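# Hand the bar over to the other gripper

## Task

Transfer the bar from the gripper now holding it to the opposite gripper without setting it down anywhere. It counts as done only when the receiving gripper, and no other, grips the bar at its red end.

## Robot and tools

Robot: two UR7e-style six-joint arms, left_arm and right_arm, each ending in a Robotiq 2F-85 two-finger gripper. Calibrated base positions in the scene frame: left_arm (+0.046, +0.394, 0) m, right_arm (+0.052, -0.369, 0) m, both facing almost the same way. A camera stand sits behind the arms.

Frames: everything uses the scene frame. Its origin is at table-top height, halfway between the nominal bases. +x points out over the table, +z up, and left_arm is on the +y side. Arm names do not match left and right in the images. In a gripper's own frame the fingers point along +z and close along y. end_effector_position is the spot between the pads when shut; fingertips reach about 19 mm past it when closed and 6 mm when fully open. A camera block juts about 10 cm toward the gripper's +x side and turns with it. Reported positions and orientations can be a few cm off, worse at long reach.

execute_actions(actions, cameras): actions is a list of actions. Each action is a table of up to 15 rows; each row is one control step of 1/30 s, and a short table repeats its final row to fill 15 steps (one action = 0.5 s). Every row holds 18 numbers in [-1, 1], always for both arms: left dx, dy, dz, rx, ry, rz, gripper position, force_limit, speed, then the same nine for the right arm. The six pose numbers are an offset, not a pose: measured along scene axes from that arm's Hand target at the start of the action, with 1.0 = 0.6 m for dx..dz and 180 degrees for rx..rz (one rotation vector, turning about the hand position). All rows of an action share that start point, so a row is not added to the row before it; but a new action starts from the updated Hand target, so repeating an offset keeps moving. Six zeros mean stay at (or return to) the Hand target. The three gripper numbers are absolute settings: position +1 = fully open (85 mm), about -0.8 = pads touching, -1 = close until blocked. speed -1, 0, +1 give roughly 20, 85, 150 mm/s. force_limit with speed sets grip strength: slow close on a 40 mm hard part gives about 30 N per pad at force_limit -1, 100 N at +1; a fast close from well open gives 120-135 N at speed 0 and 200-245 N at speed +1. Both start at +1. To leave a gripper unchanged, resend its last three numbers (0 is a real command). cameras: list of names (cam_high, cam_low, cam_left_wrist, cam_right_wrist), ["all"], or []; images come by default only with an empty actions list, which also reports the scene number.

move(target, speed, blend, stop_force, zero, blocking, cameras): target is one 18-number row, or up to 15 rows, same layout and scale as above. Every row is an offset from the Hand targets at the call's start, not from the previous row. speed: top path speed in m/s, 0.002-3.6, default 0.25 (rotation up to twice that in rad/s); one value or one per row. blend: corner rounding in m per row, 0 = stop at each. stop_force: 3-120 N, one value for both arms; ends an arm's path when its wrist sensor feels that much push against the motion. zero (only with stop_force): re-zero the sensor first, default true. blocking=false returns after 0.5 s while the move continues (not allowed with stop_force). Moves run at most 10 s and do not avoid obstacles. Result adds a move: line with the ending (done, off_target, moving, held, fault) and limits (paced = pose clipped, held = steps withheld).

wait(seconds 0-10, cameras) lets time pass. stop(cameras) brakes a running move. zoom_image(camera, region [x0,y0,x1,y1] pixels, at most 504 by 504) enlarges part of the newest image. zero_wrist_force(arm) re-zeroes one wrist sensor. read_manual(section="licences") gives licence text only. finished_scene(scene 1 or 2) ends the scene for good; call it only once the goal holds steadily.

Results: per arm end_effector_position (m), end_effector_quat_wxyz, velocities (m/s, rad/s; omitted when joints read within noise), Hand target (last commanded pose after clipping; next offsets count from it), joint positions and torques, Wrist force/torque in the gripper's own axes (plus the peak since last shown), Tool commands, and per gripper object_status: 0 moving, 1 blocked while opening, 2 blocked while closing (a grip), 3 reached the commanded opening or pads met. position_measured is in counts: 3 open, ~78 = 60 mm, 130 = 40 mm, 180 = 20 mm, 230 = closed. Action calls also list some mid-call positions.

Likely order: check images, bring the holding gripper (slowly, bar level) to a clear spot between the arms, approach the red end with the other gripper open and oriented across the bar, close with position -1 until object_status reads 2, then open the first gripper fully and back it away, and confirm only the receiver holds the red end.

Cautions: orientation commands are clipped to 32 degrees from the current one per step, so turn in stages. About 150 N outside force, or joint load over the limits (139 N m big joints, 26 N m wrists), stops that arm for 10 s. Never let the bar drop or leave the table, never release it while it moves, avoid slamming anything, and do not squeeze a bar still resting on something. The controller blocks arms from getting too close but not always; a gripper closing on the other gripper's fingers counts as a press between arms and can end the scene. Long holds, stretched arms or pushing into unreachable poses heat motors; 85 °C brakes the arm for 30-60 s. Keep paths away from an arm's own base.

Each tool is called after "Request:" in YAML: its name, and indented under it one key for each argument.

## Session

Request:
execute_actions:
  actions: []

Scene clock: 0.00 s.
left_arm: end_effector_position=(+0.4746, +0.3956, +0.2026) position_measured=3 object_status=3 end_effector_quat_wxyz=(+0.000, -0.001, +1.000, +0.000) | right_arm: end_effector_position=(+0.3037, +0.1339, +0.1474) position_measured=157 object_status=2 end_effector_quat_wxyz=(+0.065, +0.295, +0.952, -0.046)
Joint positions: left_arm=[-0.316 -1.723 2.042 -1.89 -1.571 -0.316] | right_arm=[4.544 -1.832 -1.734 -1.256 1.454 2.009]
Joint velocities: within noise
Joint torques (N m): no reading
Wrist force (N): no reading
Wrist torque (N m): no reading
Wrist force, peak (N): no reading
Hand target: left_arm +0.4746, +0.3956, +0.2026; +0.000, -0.001, +1.000, +0.000 | right_arm +0.3037, +0.1339, +0.1474; +0.065, +0.295, +0.952, -0.046
Tool commands: left_gripper/position=+1.0 left_gripper/force_limit=+1.0 left_gripper/speed=+1.0 right_gripper/position=-0.380392 right_gripper/force_limit=+1.0 right_gripper/speed=-1.0
camera_calibration:
cam_right_wrist: T_world_to_cam=[[0.560975, 0.827273, -0.0304206, -0.267899], [0.734214, -0.480224, 0.47991, -0.211934], [0.382408, -0.291553, -0.87679, 0.175648], [0, 0, 0, 1]] pos_world=[0.23872, 0.171061, 0.247566]

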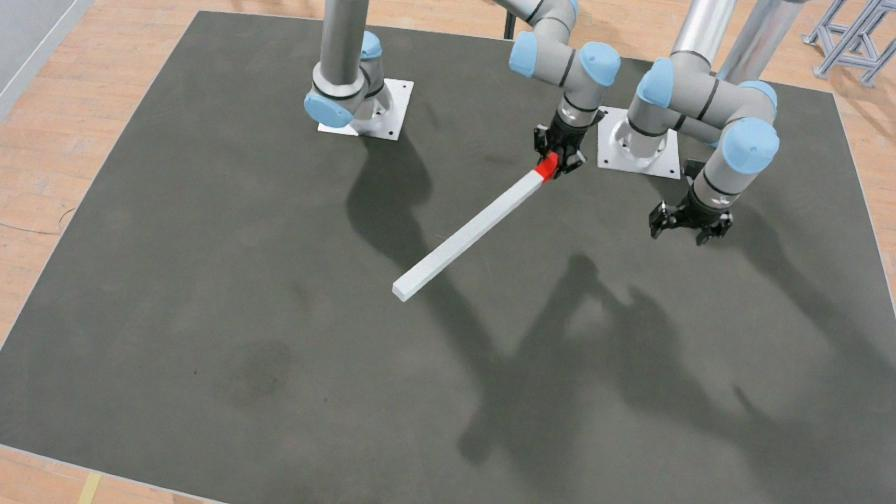

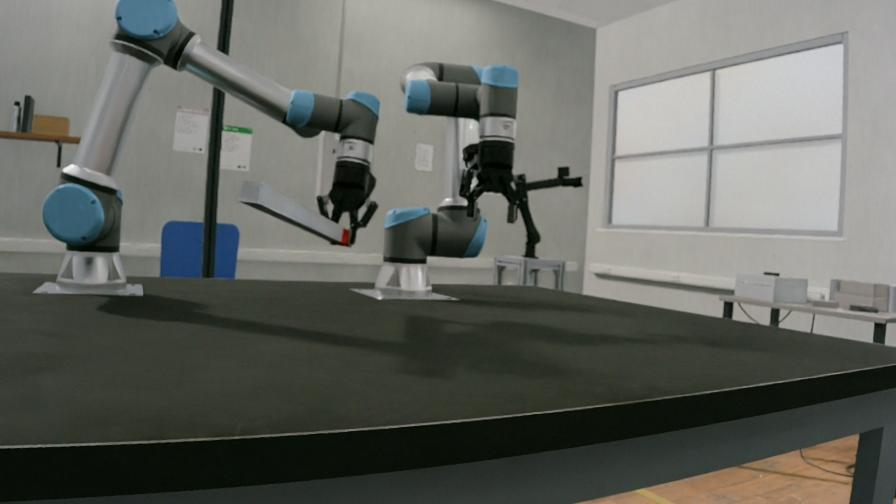

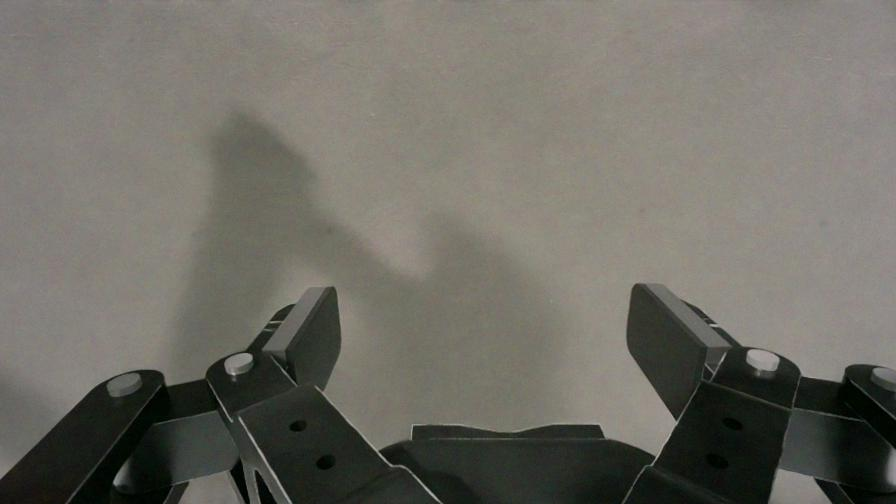

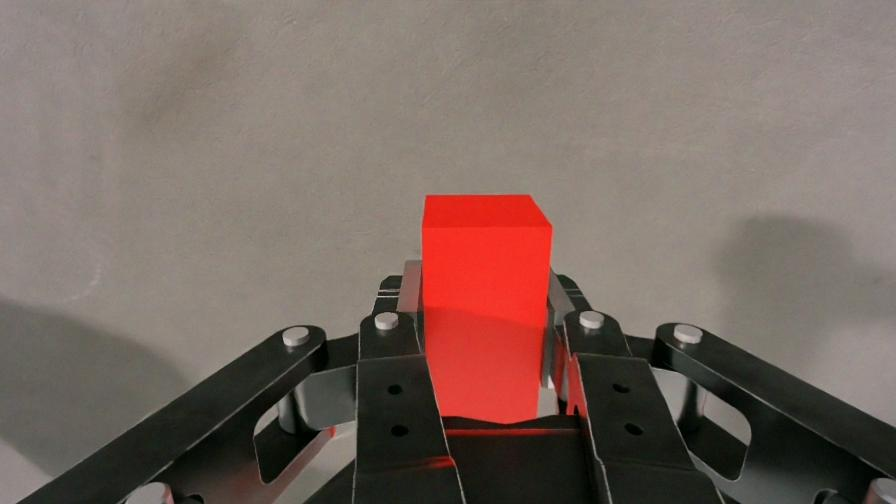

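Request:
move:
  target: [-0.1427,-0.4593,0.3623,-0.5,0,0,0.29,1,-1,0.0938,-0.2232,0.4543,0.5121,-0.1181,0.185,-0.380392,1,-1]
  speed: 0.5
  cameras: ["all"]

Scene clock: 67.33 s.
left_arm: end_effector_position=(+0.4300, +0.2556, +0.3155) position_measured=93 object_status=0 end_effector_quat_wxyz=(-0.004, +0.001, +0.920, -0.391) | right_arm: end_effector_position=(+0.3414, +0.0442, +0.3300) position_measured=157 object_status=2 end_effector_quat_wxyz=(+0.024, +0.109, +0.863, +0.492)
Joint positions: left_arm=[-0.234 -1.834 2.095 -2.055 -2.349 -0.322] | right_arm=[4.238 -1.328 -2.342 -0.032 1.827 1.49]
Joint torques (N m): left_arm=[12.34 -0.98 -35.24 -1.85 1.09 2.38] | right_arm=[-7.1 4.64 13.31 6.01 2.11 -2.79]
Wrist force (N): left_arm=[0.5 1.1 0.0] | right_arm=[-0.1 -1.3 -4.0]
Wrist torque (N m): left_arm=[0.04 -0.22 -0.51] | right_arm=[0.07 -0.53 0.66]
Wrist force, peak (N): left_arm=[1.2 -4.4 -1.3] | right_arm=[-0.6 -1.0 -4.7]
Hand target: left_arm +0.4300, +0.2556, +0.3155; -0.004, +0.001, +0.920, -0.391 (not the last commanded pose) | right_arm +0.3414, +0.0442, +0.3300; +0.024, +0.109, +0.863, +0.492 (not the last commanded pose)
Off the commanded pose: left_arm 0.176 m, 44 deg | right_arm 0.102 m, 33 deg.
move: held (left_arm; a check stopped the path), off_target (right_arm; braked when a check withheld steps of left_arm); limits=held
pose unreachable (left arm): on one or more control steps of this call, first in action 0 (counted from 0), this arm could not follow its commanded pose, so it was not sent that pose on those steps. It may still have moved: this result reports where it is.
cause: moving toward the commanded pose would bring two parts of the arm too close to each other (its gripper and another part of the arm, with joints 4 (wrist 1) to 6 (wrist 3) between them, 14 mm apart when it was first held).
camera_calibration:
cam_left_wrist: T_world_to_cam=[[0.0192068, 0.681751, -0.731332, 0.0580094], [0.944278, 0.228026, 0.237366, -0.518812], [0.328587, -0.69514, -0.639383, 0.372668], [0, 0, 0, 1]] pos_world=[0.366335, 0.337811, 0.40385]
cam_right_wrist: T_world_to_cam=[[0.156031, 0.475355, 0.865847, -0.351258], [0.864626, -0.489554, 0.112957, -0.293352], [0.477573, 0.731009, -0.48739, 0.0890266], [0, 0, 0, 1]] pos_world=[0.265931, -0.0417185, 0.380663]

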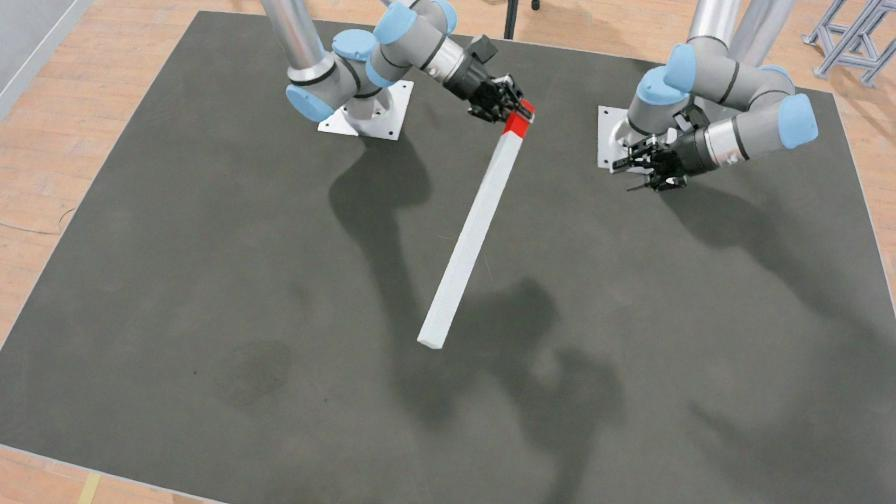

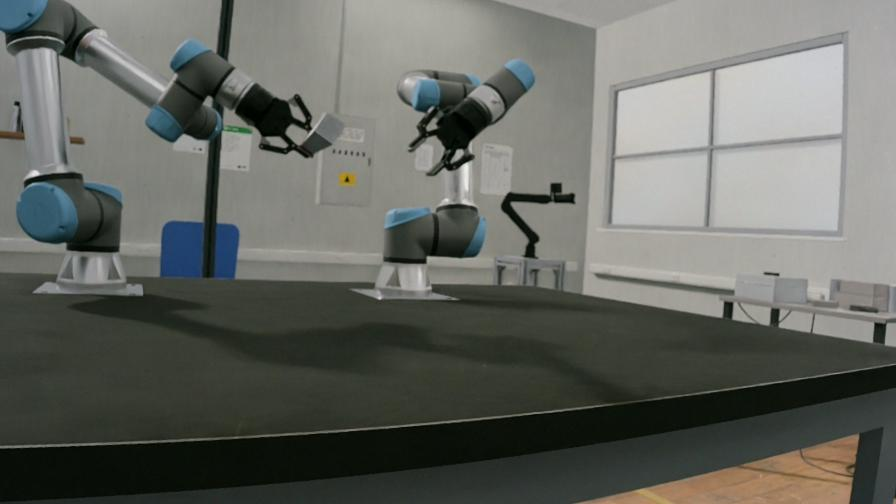

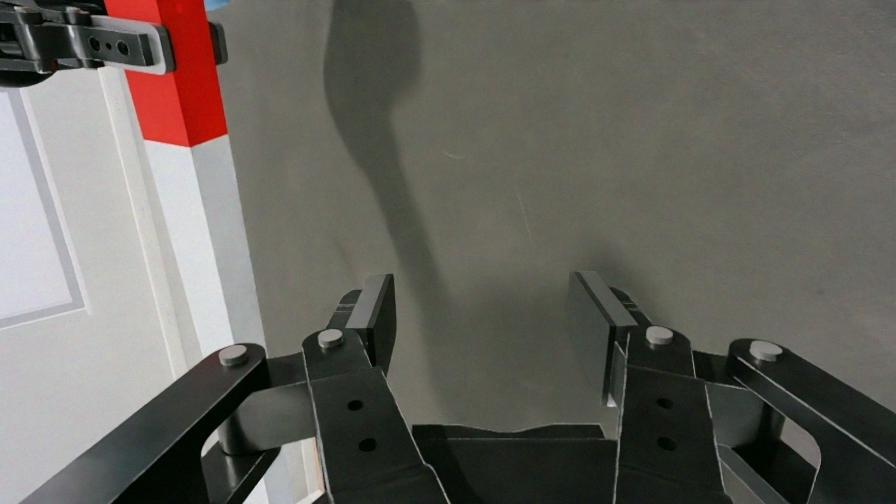

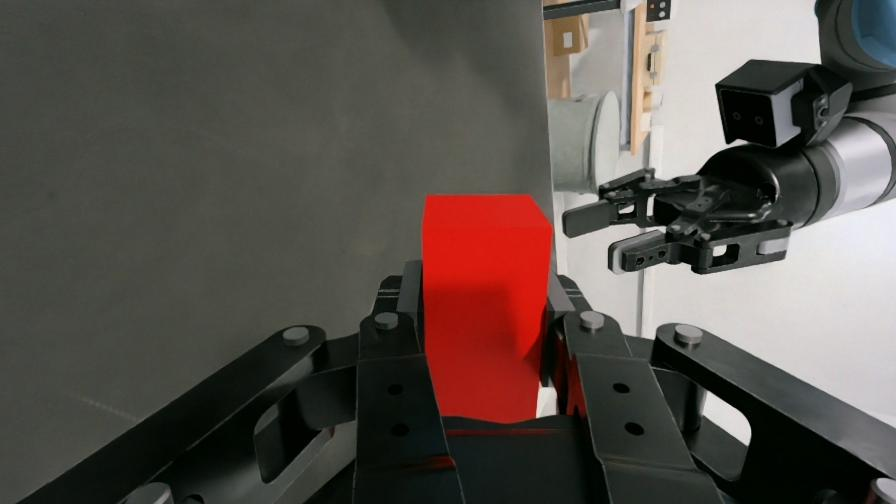

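Request:
move:
  target: [-0.0833,-0.0927,0.1408,0.2018,0.1978,0.4707,0.29,1,-1,-0.1523,-0.0537,0.3833,0.1773,0.4468,-0.084,-0.380392,1,-1]
  speed: 0.5
  cameras: ["all"]

Scene clock: 111.53 s.
left_arm: end_effector_position=(+0.3800, +0.2000, +0.4000) position_measured=93 object_status=3 end_effector_quat_wxyz=(+0.000, +0.707, -0.707, +0.000) | right_arm: end_effector_position=(+0.2500, +0.0120, +0.5600) position_measured=157 object_status=2 end_effector_quat_wxyz=(+0.499, -0.501, -0.500, -0.500)
Joint positions: left_arm=[-0.881 -1.855 1.632 -1.348 -1.57 -2.449] | right_arm=[4.311 -1.102 -2.248 0.206 1.972 3.141]
Joint torques (N m): left_arm=[-13.66 0.68 -35.35 -1.72 -0.08 -2.81] | right_arm=[5.27 13.1 14.95 3.37 -2.55 2.78]
Wrist force (N): left_arm=[-0.3 0.3 0.1] | right_arm=[-2.4 -1.5 -3.1]
Wrist torque (N m): left_arm=[0.01 0.01 -0.01] | right_arm=[-0.20 -0.75 -0.14]
Wrist force, peak (N): left_arm=[0.1 1.9 0.4] | right_arm=[-1.8 -1.8 -4.4]
Hand target: left_arm +0.3800, +0.1999, +0.4000; +0.000, +0.707, -0.707, +0.000 | right_arm +0.2500, +0.0120, +0.5600; +0.499, -0.501, -0.500, -0.500
Off the commanded pose: left_arm 0.000 m, 0 deg | right_arm 0.000 m, 0 deg.
move: done
camera_calibration:
cam_left_wrist: T_world_to_cam=[[-0.999612, 0.0218536, -0.0172809, 0.392247], [0.0147814, 0.941767, 0.335942, -0.307931], [0.0236161, 0.335556, -0.941724, 0.435158], [0, 0, 0, 1]] pos_world=[0.386369, 0.135408, 0.520024]
cam_right_wrist: T_world_to_cam=[[0.99976, -0.0211312, 0.00575992, -0.244189], [-0.00184706, -0.343391, -0.939191, 0.547997], [0.0218242, 0.938955, -0.343348, 0.299053], [0, 0, 0, 1]] pos_world=[0.238616, -0.0977801, 0.618759]

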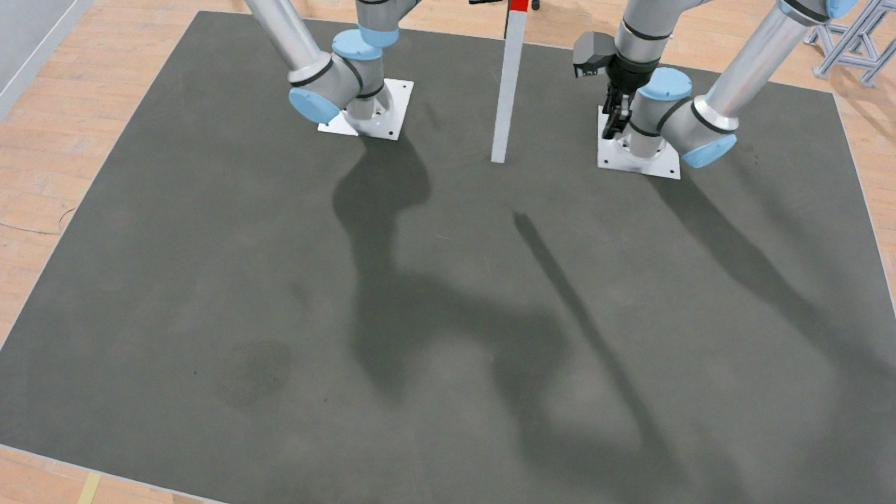

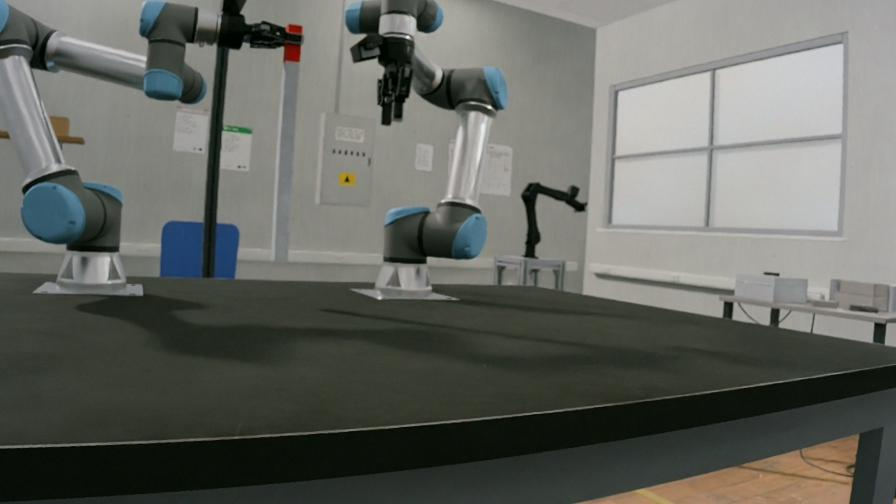

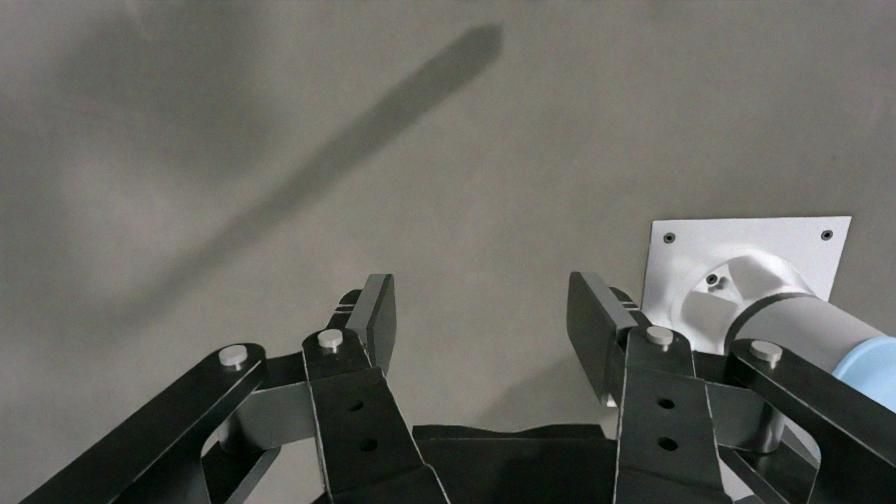

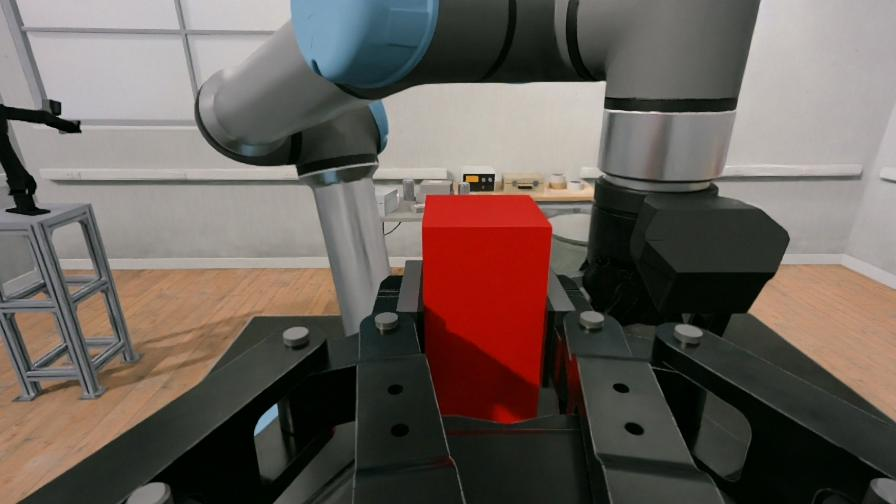

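Request:
move:
  target: [-0.2167,-0.1665,0.2183,-0.5,0,0,0.29,1,-1,0,0,0,0,0,0,-0.380392,1,-1]
  speed: 0.5
  cameras: ["cam_low", "cam_left_wrist", "cam_right_wrist"]

Scene clock: 117.60 s.
left_arm: end_effector_position=(+0.2500, +0.1001, +0.5309) position_measured=93 object_status=3 end_effector_quat_wxyz=(+0.500, +0.500, -0.500, +0.500) | right_arm: end_effector_position=(+0.2500, +0.0120, +0.5600) position_measured=157 object_status=2 end_effector_quat_wxyz=(+0.499, -0.501, -0.500, -0.500)
Joint positions: left_arm=[-0.88 -2.119 2.361 -3.383 -2.264 -3.14] | right_arm=[4.311 -1.102 -2.248 0.206 1.972 3.141]
Joint torques (N m): left_arm=[-14.55 10.38 -10.66 -3.11 2.68 -2.89] | right_arm=[5.48 14.09 15.39 1.2 -2.23 2.67]
Wrist force (N): left_arm=[-2.2 -2.1 -3.2] | right_arm=[-2.4 -1.7 -3.1]
Wrist torque (N m): left_arm=[-0.23 -0.16 -0.07] | right_arm=[-0.22 -0.74 -0.14]
Wrist force, peak (N): left_arm=[-2.5 -2.7 -3.0] | right_arm=[-2.4 -1.6 -3.3]
Hand target: left_arm +0.2500, +0.1000, +0.5309; +0.500, +0.500, -0.500, +0.500 | right_arm +0.2500, +0.0120, +0.5600; +0.499, -0.501, -0.500, -0.500
Off the commanded pose: left_arm 0.000 m, 0 deg | right_arm 0.000 m, 0 deg.
move: done
camera_calibration:
cam_left_wrist: T_world_to_cam=[[-0.999614, -0.0171865, -0.0218206, 0.273048], [0.014782, 0.33594, -0.941767, 0.483077], [0.0235161, -0.941727, -0.335557, 0.401089], [0, 0, 0, 1]] pos_world=[0.25637, 0.220124, 0.595492]
cam_right_wrist: T_world_to_cam=[[0.999758, -0.0212594, 0.00570235, -0.244166], [-0.0019472, -0.343478, -0.939159, 0.547992], [0.0219246, 0.93892, -0.343436, 0.29908], [0, 0, 0, 1]] pos_world=[0.238617, -0.0977803, 0.618759]
Images, in order (width x height): cam_low 896x504, cam_left_wrist 896x504, cam_right_wrist 896x504.

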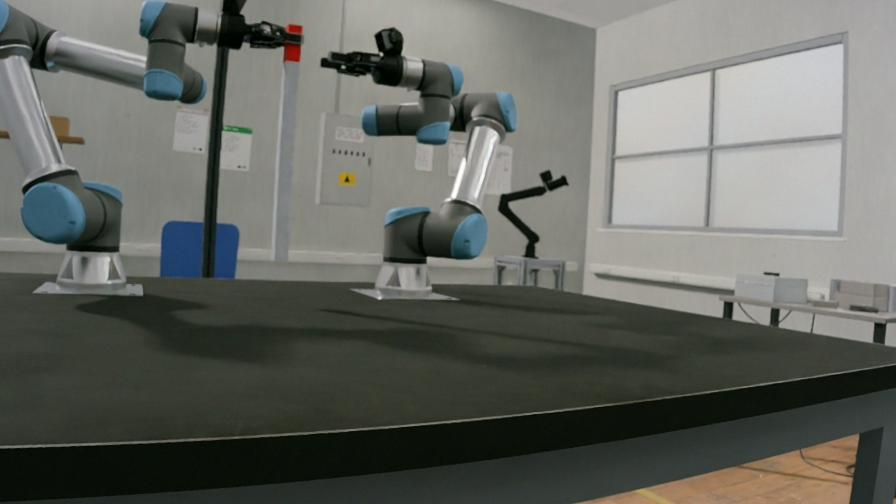

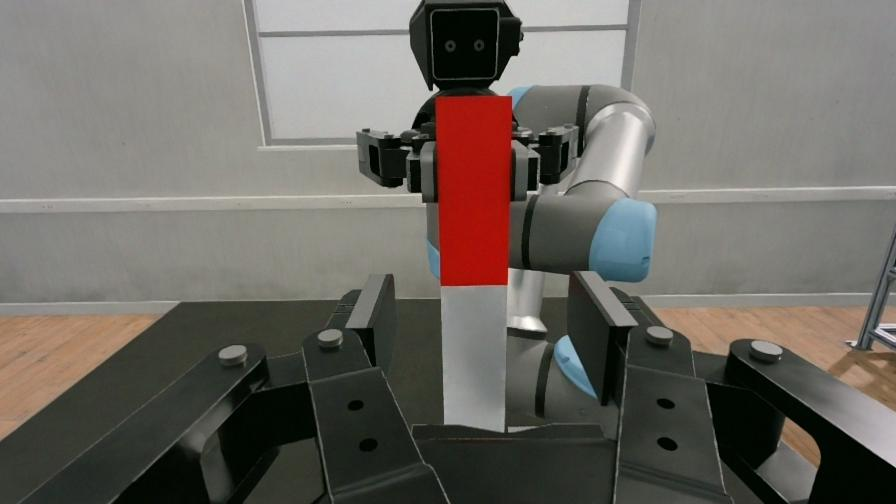

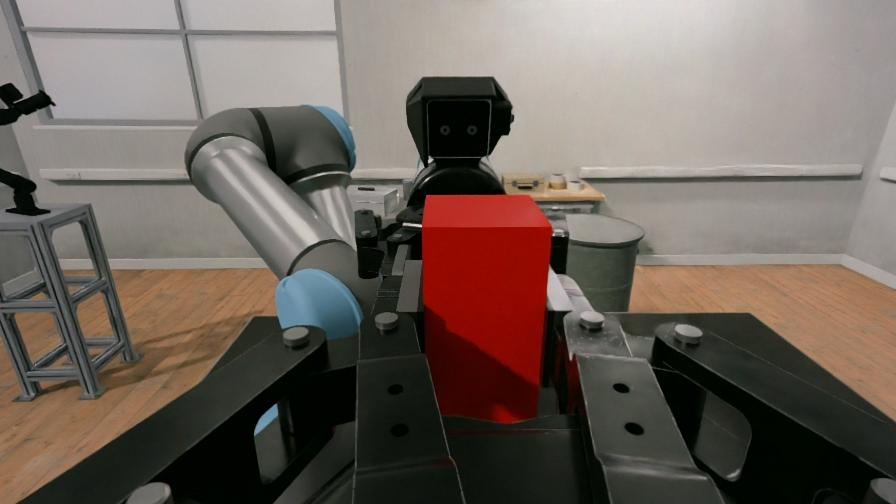

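Request:
move:
  target:
    - [0,-0.1435,0,0,0,0,0.29,1,-1,0,0,0,0,0,0,-0.380392,1,-1]
    - [0,-0.1435,0,0,0,0,-1,1,-1,0,0,0,0,0,0,-0.380392,1,-1]
  speed: 0.2
  cameras: ["cam_left_wrist"]

Scene clock: 127.77 s.
left_arm: end_effector_position=(+0.2500, +0.0140, +0.5309) position_measured=157 object_status=0 end_effector_quat_wxyz=(+0.500, +0.500, -0.500, +0.500) | right_arm: end_effector_position=(+0.2501, +0.0120, +0.5600) position_measured=157 object_status=2 end_effector_quat_wxyz=(+0.499, -0.501, -0.500, -0.500)
Joint positions: left_arm=[-1.139 -1.997 2.303 -3.447 -2.006 -3.141] | right_arm=[4.311 -1.102 -2.248 0.206 1.972 3.141]
Joint torques (N m): left_arm=[-9.88 6.95 -34.87 -0.94 2.86 -2.67] | right_arm=[5.66 7.79 14.95 1.24 2.9 2.6]
Wrist force (N): left_arm=[-4.2 2.6 -17.1] | right_arm=[-0.6 3.0 -16.9]
Wrist torque (N m): left_arm=[-0.07 0.06 -0.17] | right_arm=[-0.42 -1.07 -0.38]
Wrist force, peak (N): left_arm=[-4.2 2.7 -17.4] | right_arm=[-0.5 3.2 -16.8]
Hand target: left_arm +0.2500, +0.0139, +0.5309; +0.500, +0.500, -0.500, +0.500 | right_arm +0.2500, +0.0120, +0.5600; +0.499, -0.501, -0.500, -0.500
Off the commanded pose: left_arm 0.000 m, 0 deg | right_arm 0.000 m, 0 deg.
move: done
camera_calibration:
cam_left_wrist: T_world_to_cam=[[-0.999614, -0.017189, -0.0218195, 0.271568], [0.0147824, 0.335851, -0.941799, 0.512032], [0.0235167, -0.941758, -0.335468, 0.319958], [0, 0, 0, 1]] pos_world=[0.25637, 0.134024, 0.595492]
Images, in order (width x height): cam_left_wrist 896x504.

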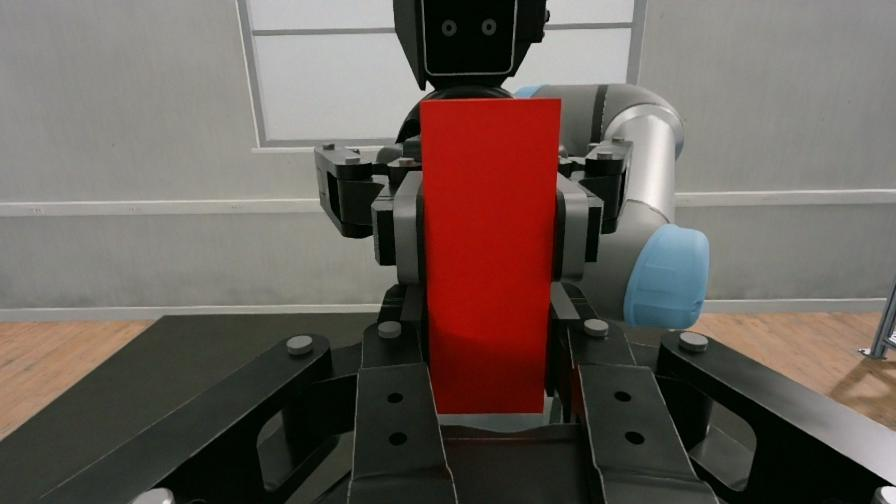

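Request:
wait:
  seconds: 0.2

Request:
move:
  target:
    - [0,0,0,0,0,0,-1,1,-1,0,0,0,0,0,0,0.25,1,0]
    - [0,0,0,0,0,0,-1,1,-1,0,-0.2,0,0,0,0,0.25,1,0]
  speed: 0.25
  cameras: ["cam_low", "cam_left_wrist"]

Scene clock: 131.87 s.
left_arm: end_effector_position=(+0.2500, +0.0139, +0.5309) position_measured=157 object_status=2 end_effector_quat_wxyz=(+0.500, +0.500, -0.500, +0.500) | right_arm: end_effector_position=(+0.2500, +0.0120, +0.5600) position_measured=157 object_status=2 end_effector_quat_wxyz=(+0.499, -0.501, -0.500, -0.500)
Joint positions: left_arm=[-1.139 -1.997 2.303 -3.447 -2.006 -3.141] | right_arm=[4.311 -1.102 -2.248 0.206 1.972 3.141]
Joint torques (N m): left_arm=[6.25 6.17 -34.92 -0.16 2.84 -0.01] | right_arm=[5.77 -6.12 14.75 1.17 3.38 2.64]
Wrist force (N): left_arm=[-4.1 2.8 -17.0] | right_arm=[-0.5 3.3 -16.8]
Wrist torque (N m): left_arm=[-0.07 0.05 -0.17] | right_arm=[-0.38 -1.08 -0.38]
Wrist force, peak (N): left_arm=[-4.3 2.7 -17.4] | right_arm=[-0.6 3.1 -17.1]
Hand target: left_arm +0.2500, +0.0139, +0.5309; +0.500, +0.500, -0.500, +0.500 | right_arm +0.2500, +0.0120, +0.5600; +0.499, -0.501, -0.500, -0.500
Tool commands: left_gripper/position=-1.0 left_gripper/force_limit=+1.0 left_gripper/speed=-1.0 right_gripper/position=-0.380392 right_gripper/force_limit=+1.0 right_gripper/speed=-1.0
Off the commanded pose: left_arm 0.000 m, 0 deg | right_arm 0.000 m, 0 deg.
wait: 0.20 s; at rest from the start

Scene clock: 133.67 s.
left_arm: end_effector_position=(+0.2500, +0.0139, +0.5309) position_measured=157 object_status=2 end_effector_quat_wxyz=(+0.500, +0.500, -0.500, +0.500) | right_arm: end_effector_position=(+0.2500, -0.1080, +0.5600) position_measured=98 object_status=3 end_effector_quat_wxyz=(+0.499, -0.501, -0.500, -0.500)
Joint positions: left_arm=[-1.139 -1.997 2.303 -3.447 -2.006 -3.141] | right_arm=[3.904 -0.962 -2.309 0.127 2.378 3.141]
Joint torques (N m): left_arm=[12.52 -12.58 -35.47 -3.6 -0.23 1.14] | right_arm=[-6.49 -10.02 29.51 3.04 2.26 -1.91]
Wrist force (N): left_arm=[-6.3 -2.0 -3.0] | right_arm=[1.4 -1.5 -3.4]
Wrist torque (N m): left_arm=[-0.19 0.03 -0.07] | right_arm=[-0.20 -0.87 0.02]
Wrist force, peak (N): left_arm=[-4.2 2.7 -17.2] | right_arm=[-0.5 3.3 -16.9]
Hand target: left_arm +0.2500, +0.0139, +0.5309; +0.500, +0.500, -0.500, +0.500 | right_arm +0.2500, -0.1080, +0.5600; +0.499, -0.501, -0.500, -0.500
Off the commanded pose: left_arm 0.000 m, 0 deg | right_arm 0.000 m, 0 deg.
move: done
camera_calibration:
cam_left_wrist: T_world_to_cam=[[-0.999612, -0.0172809, -0.0218536, 0.2716], [0.0147814, 0.335942, -0.941767, 0.512001], [0.0236161, -0.941724, -0.335556, 0.31998], [0, 0, 0, 1]] pos_world=[0.256369, 0.134024, 0.595492]
Images, in order (width x height): cam_low 896x504, cam_left_wrist 896x504.

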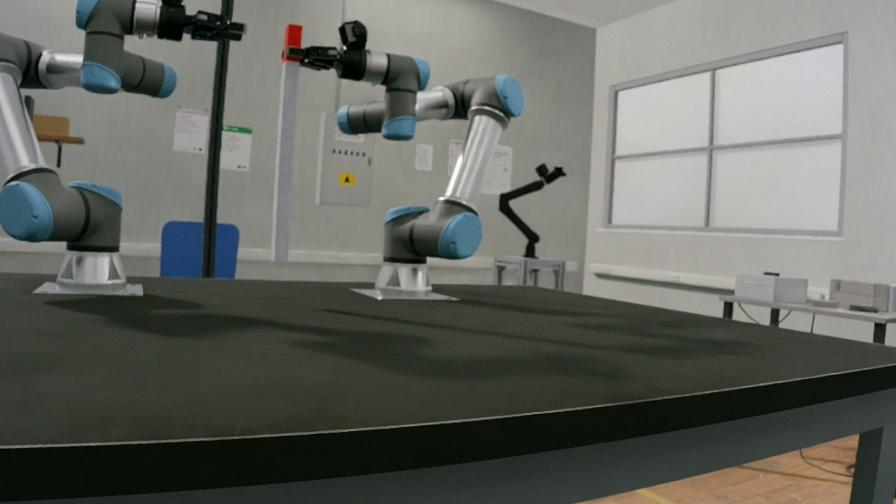

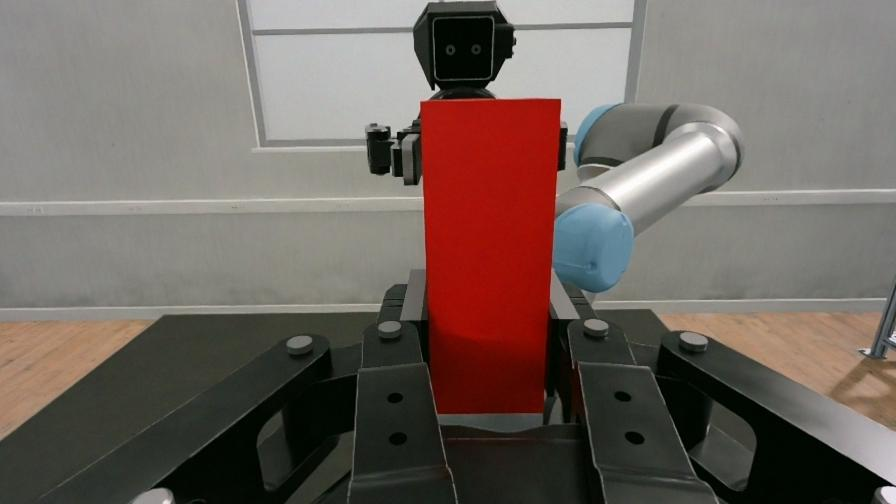

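Request:
finished_scene:
  scene: 2

The scene is finished: the task was done.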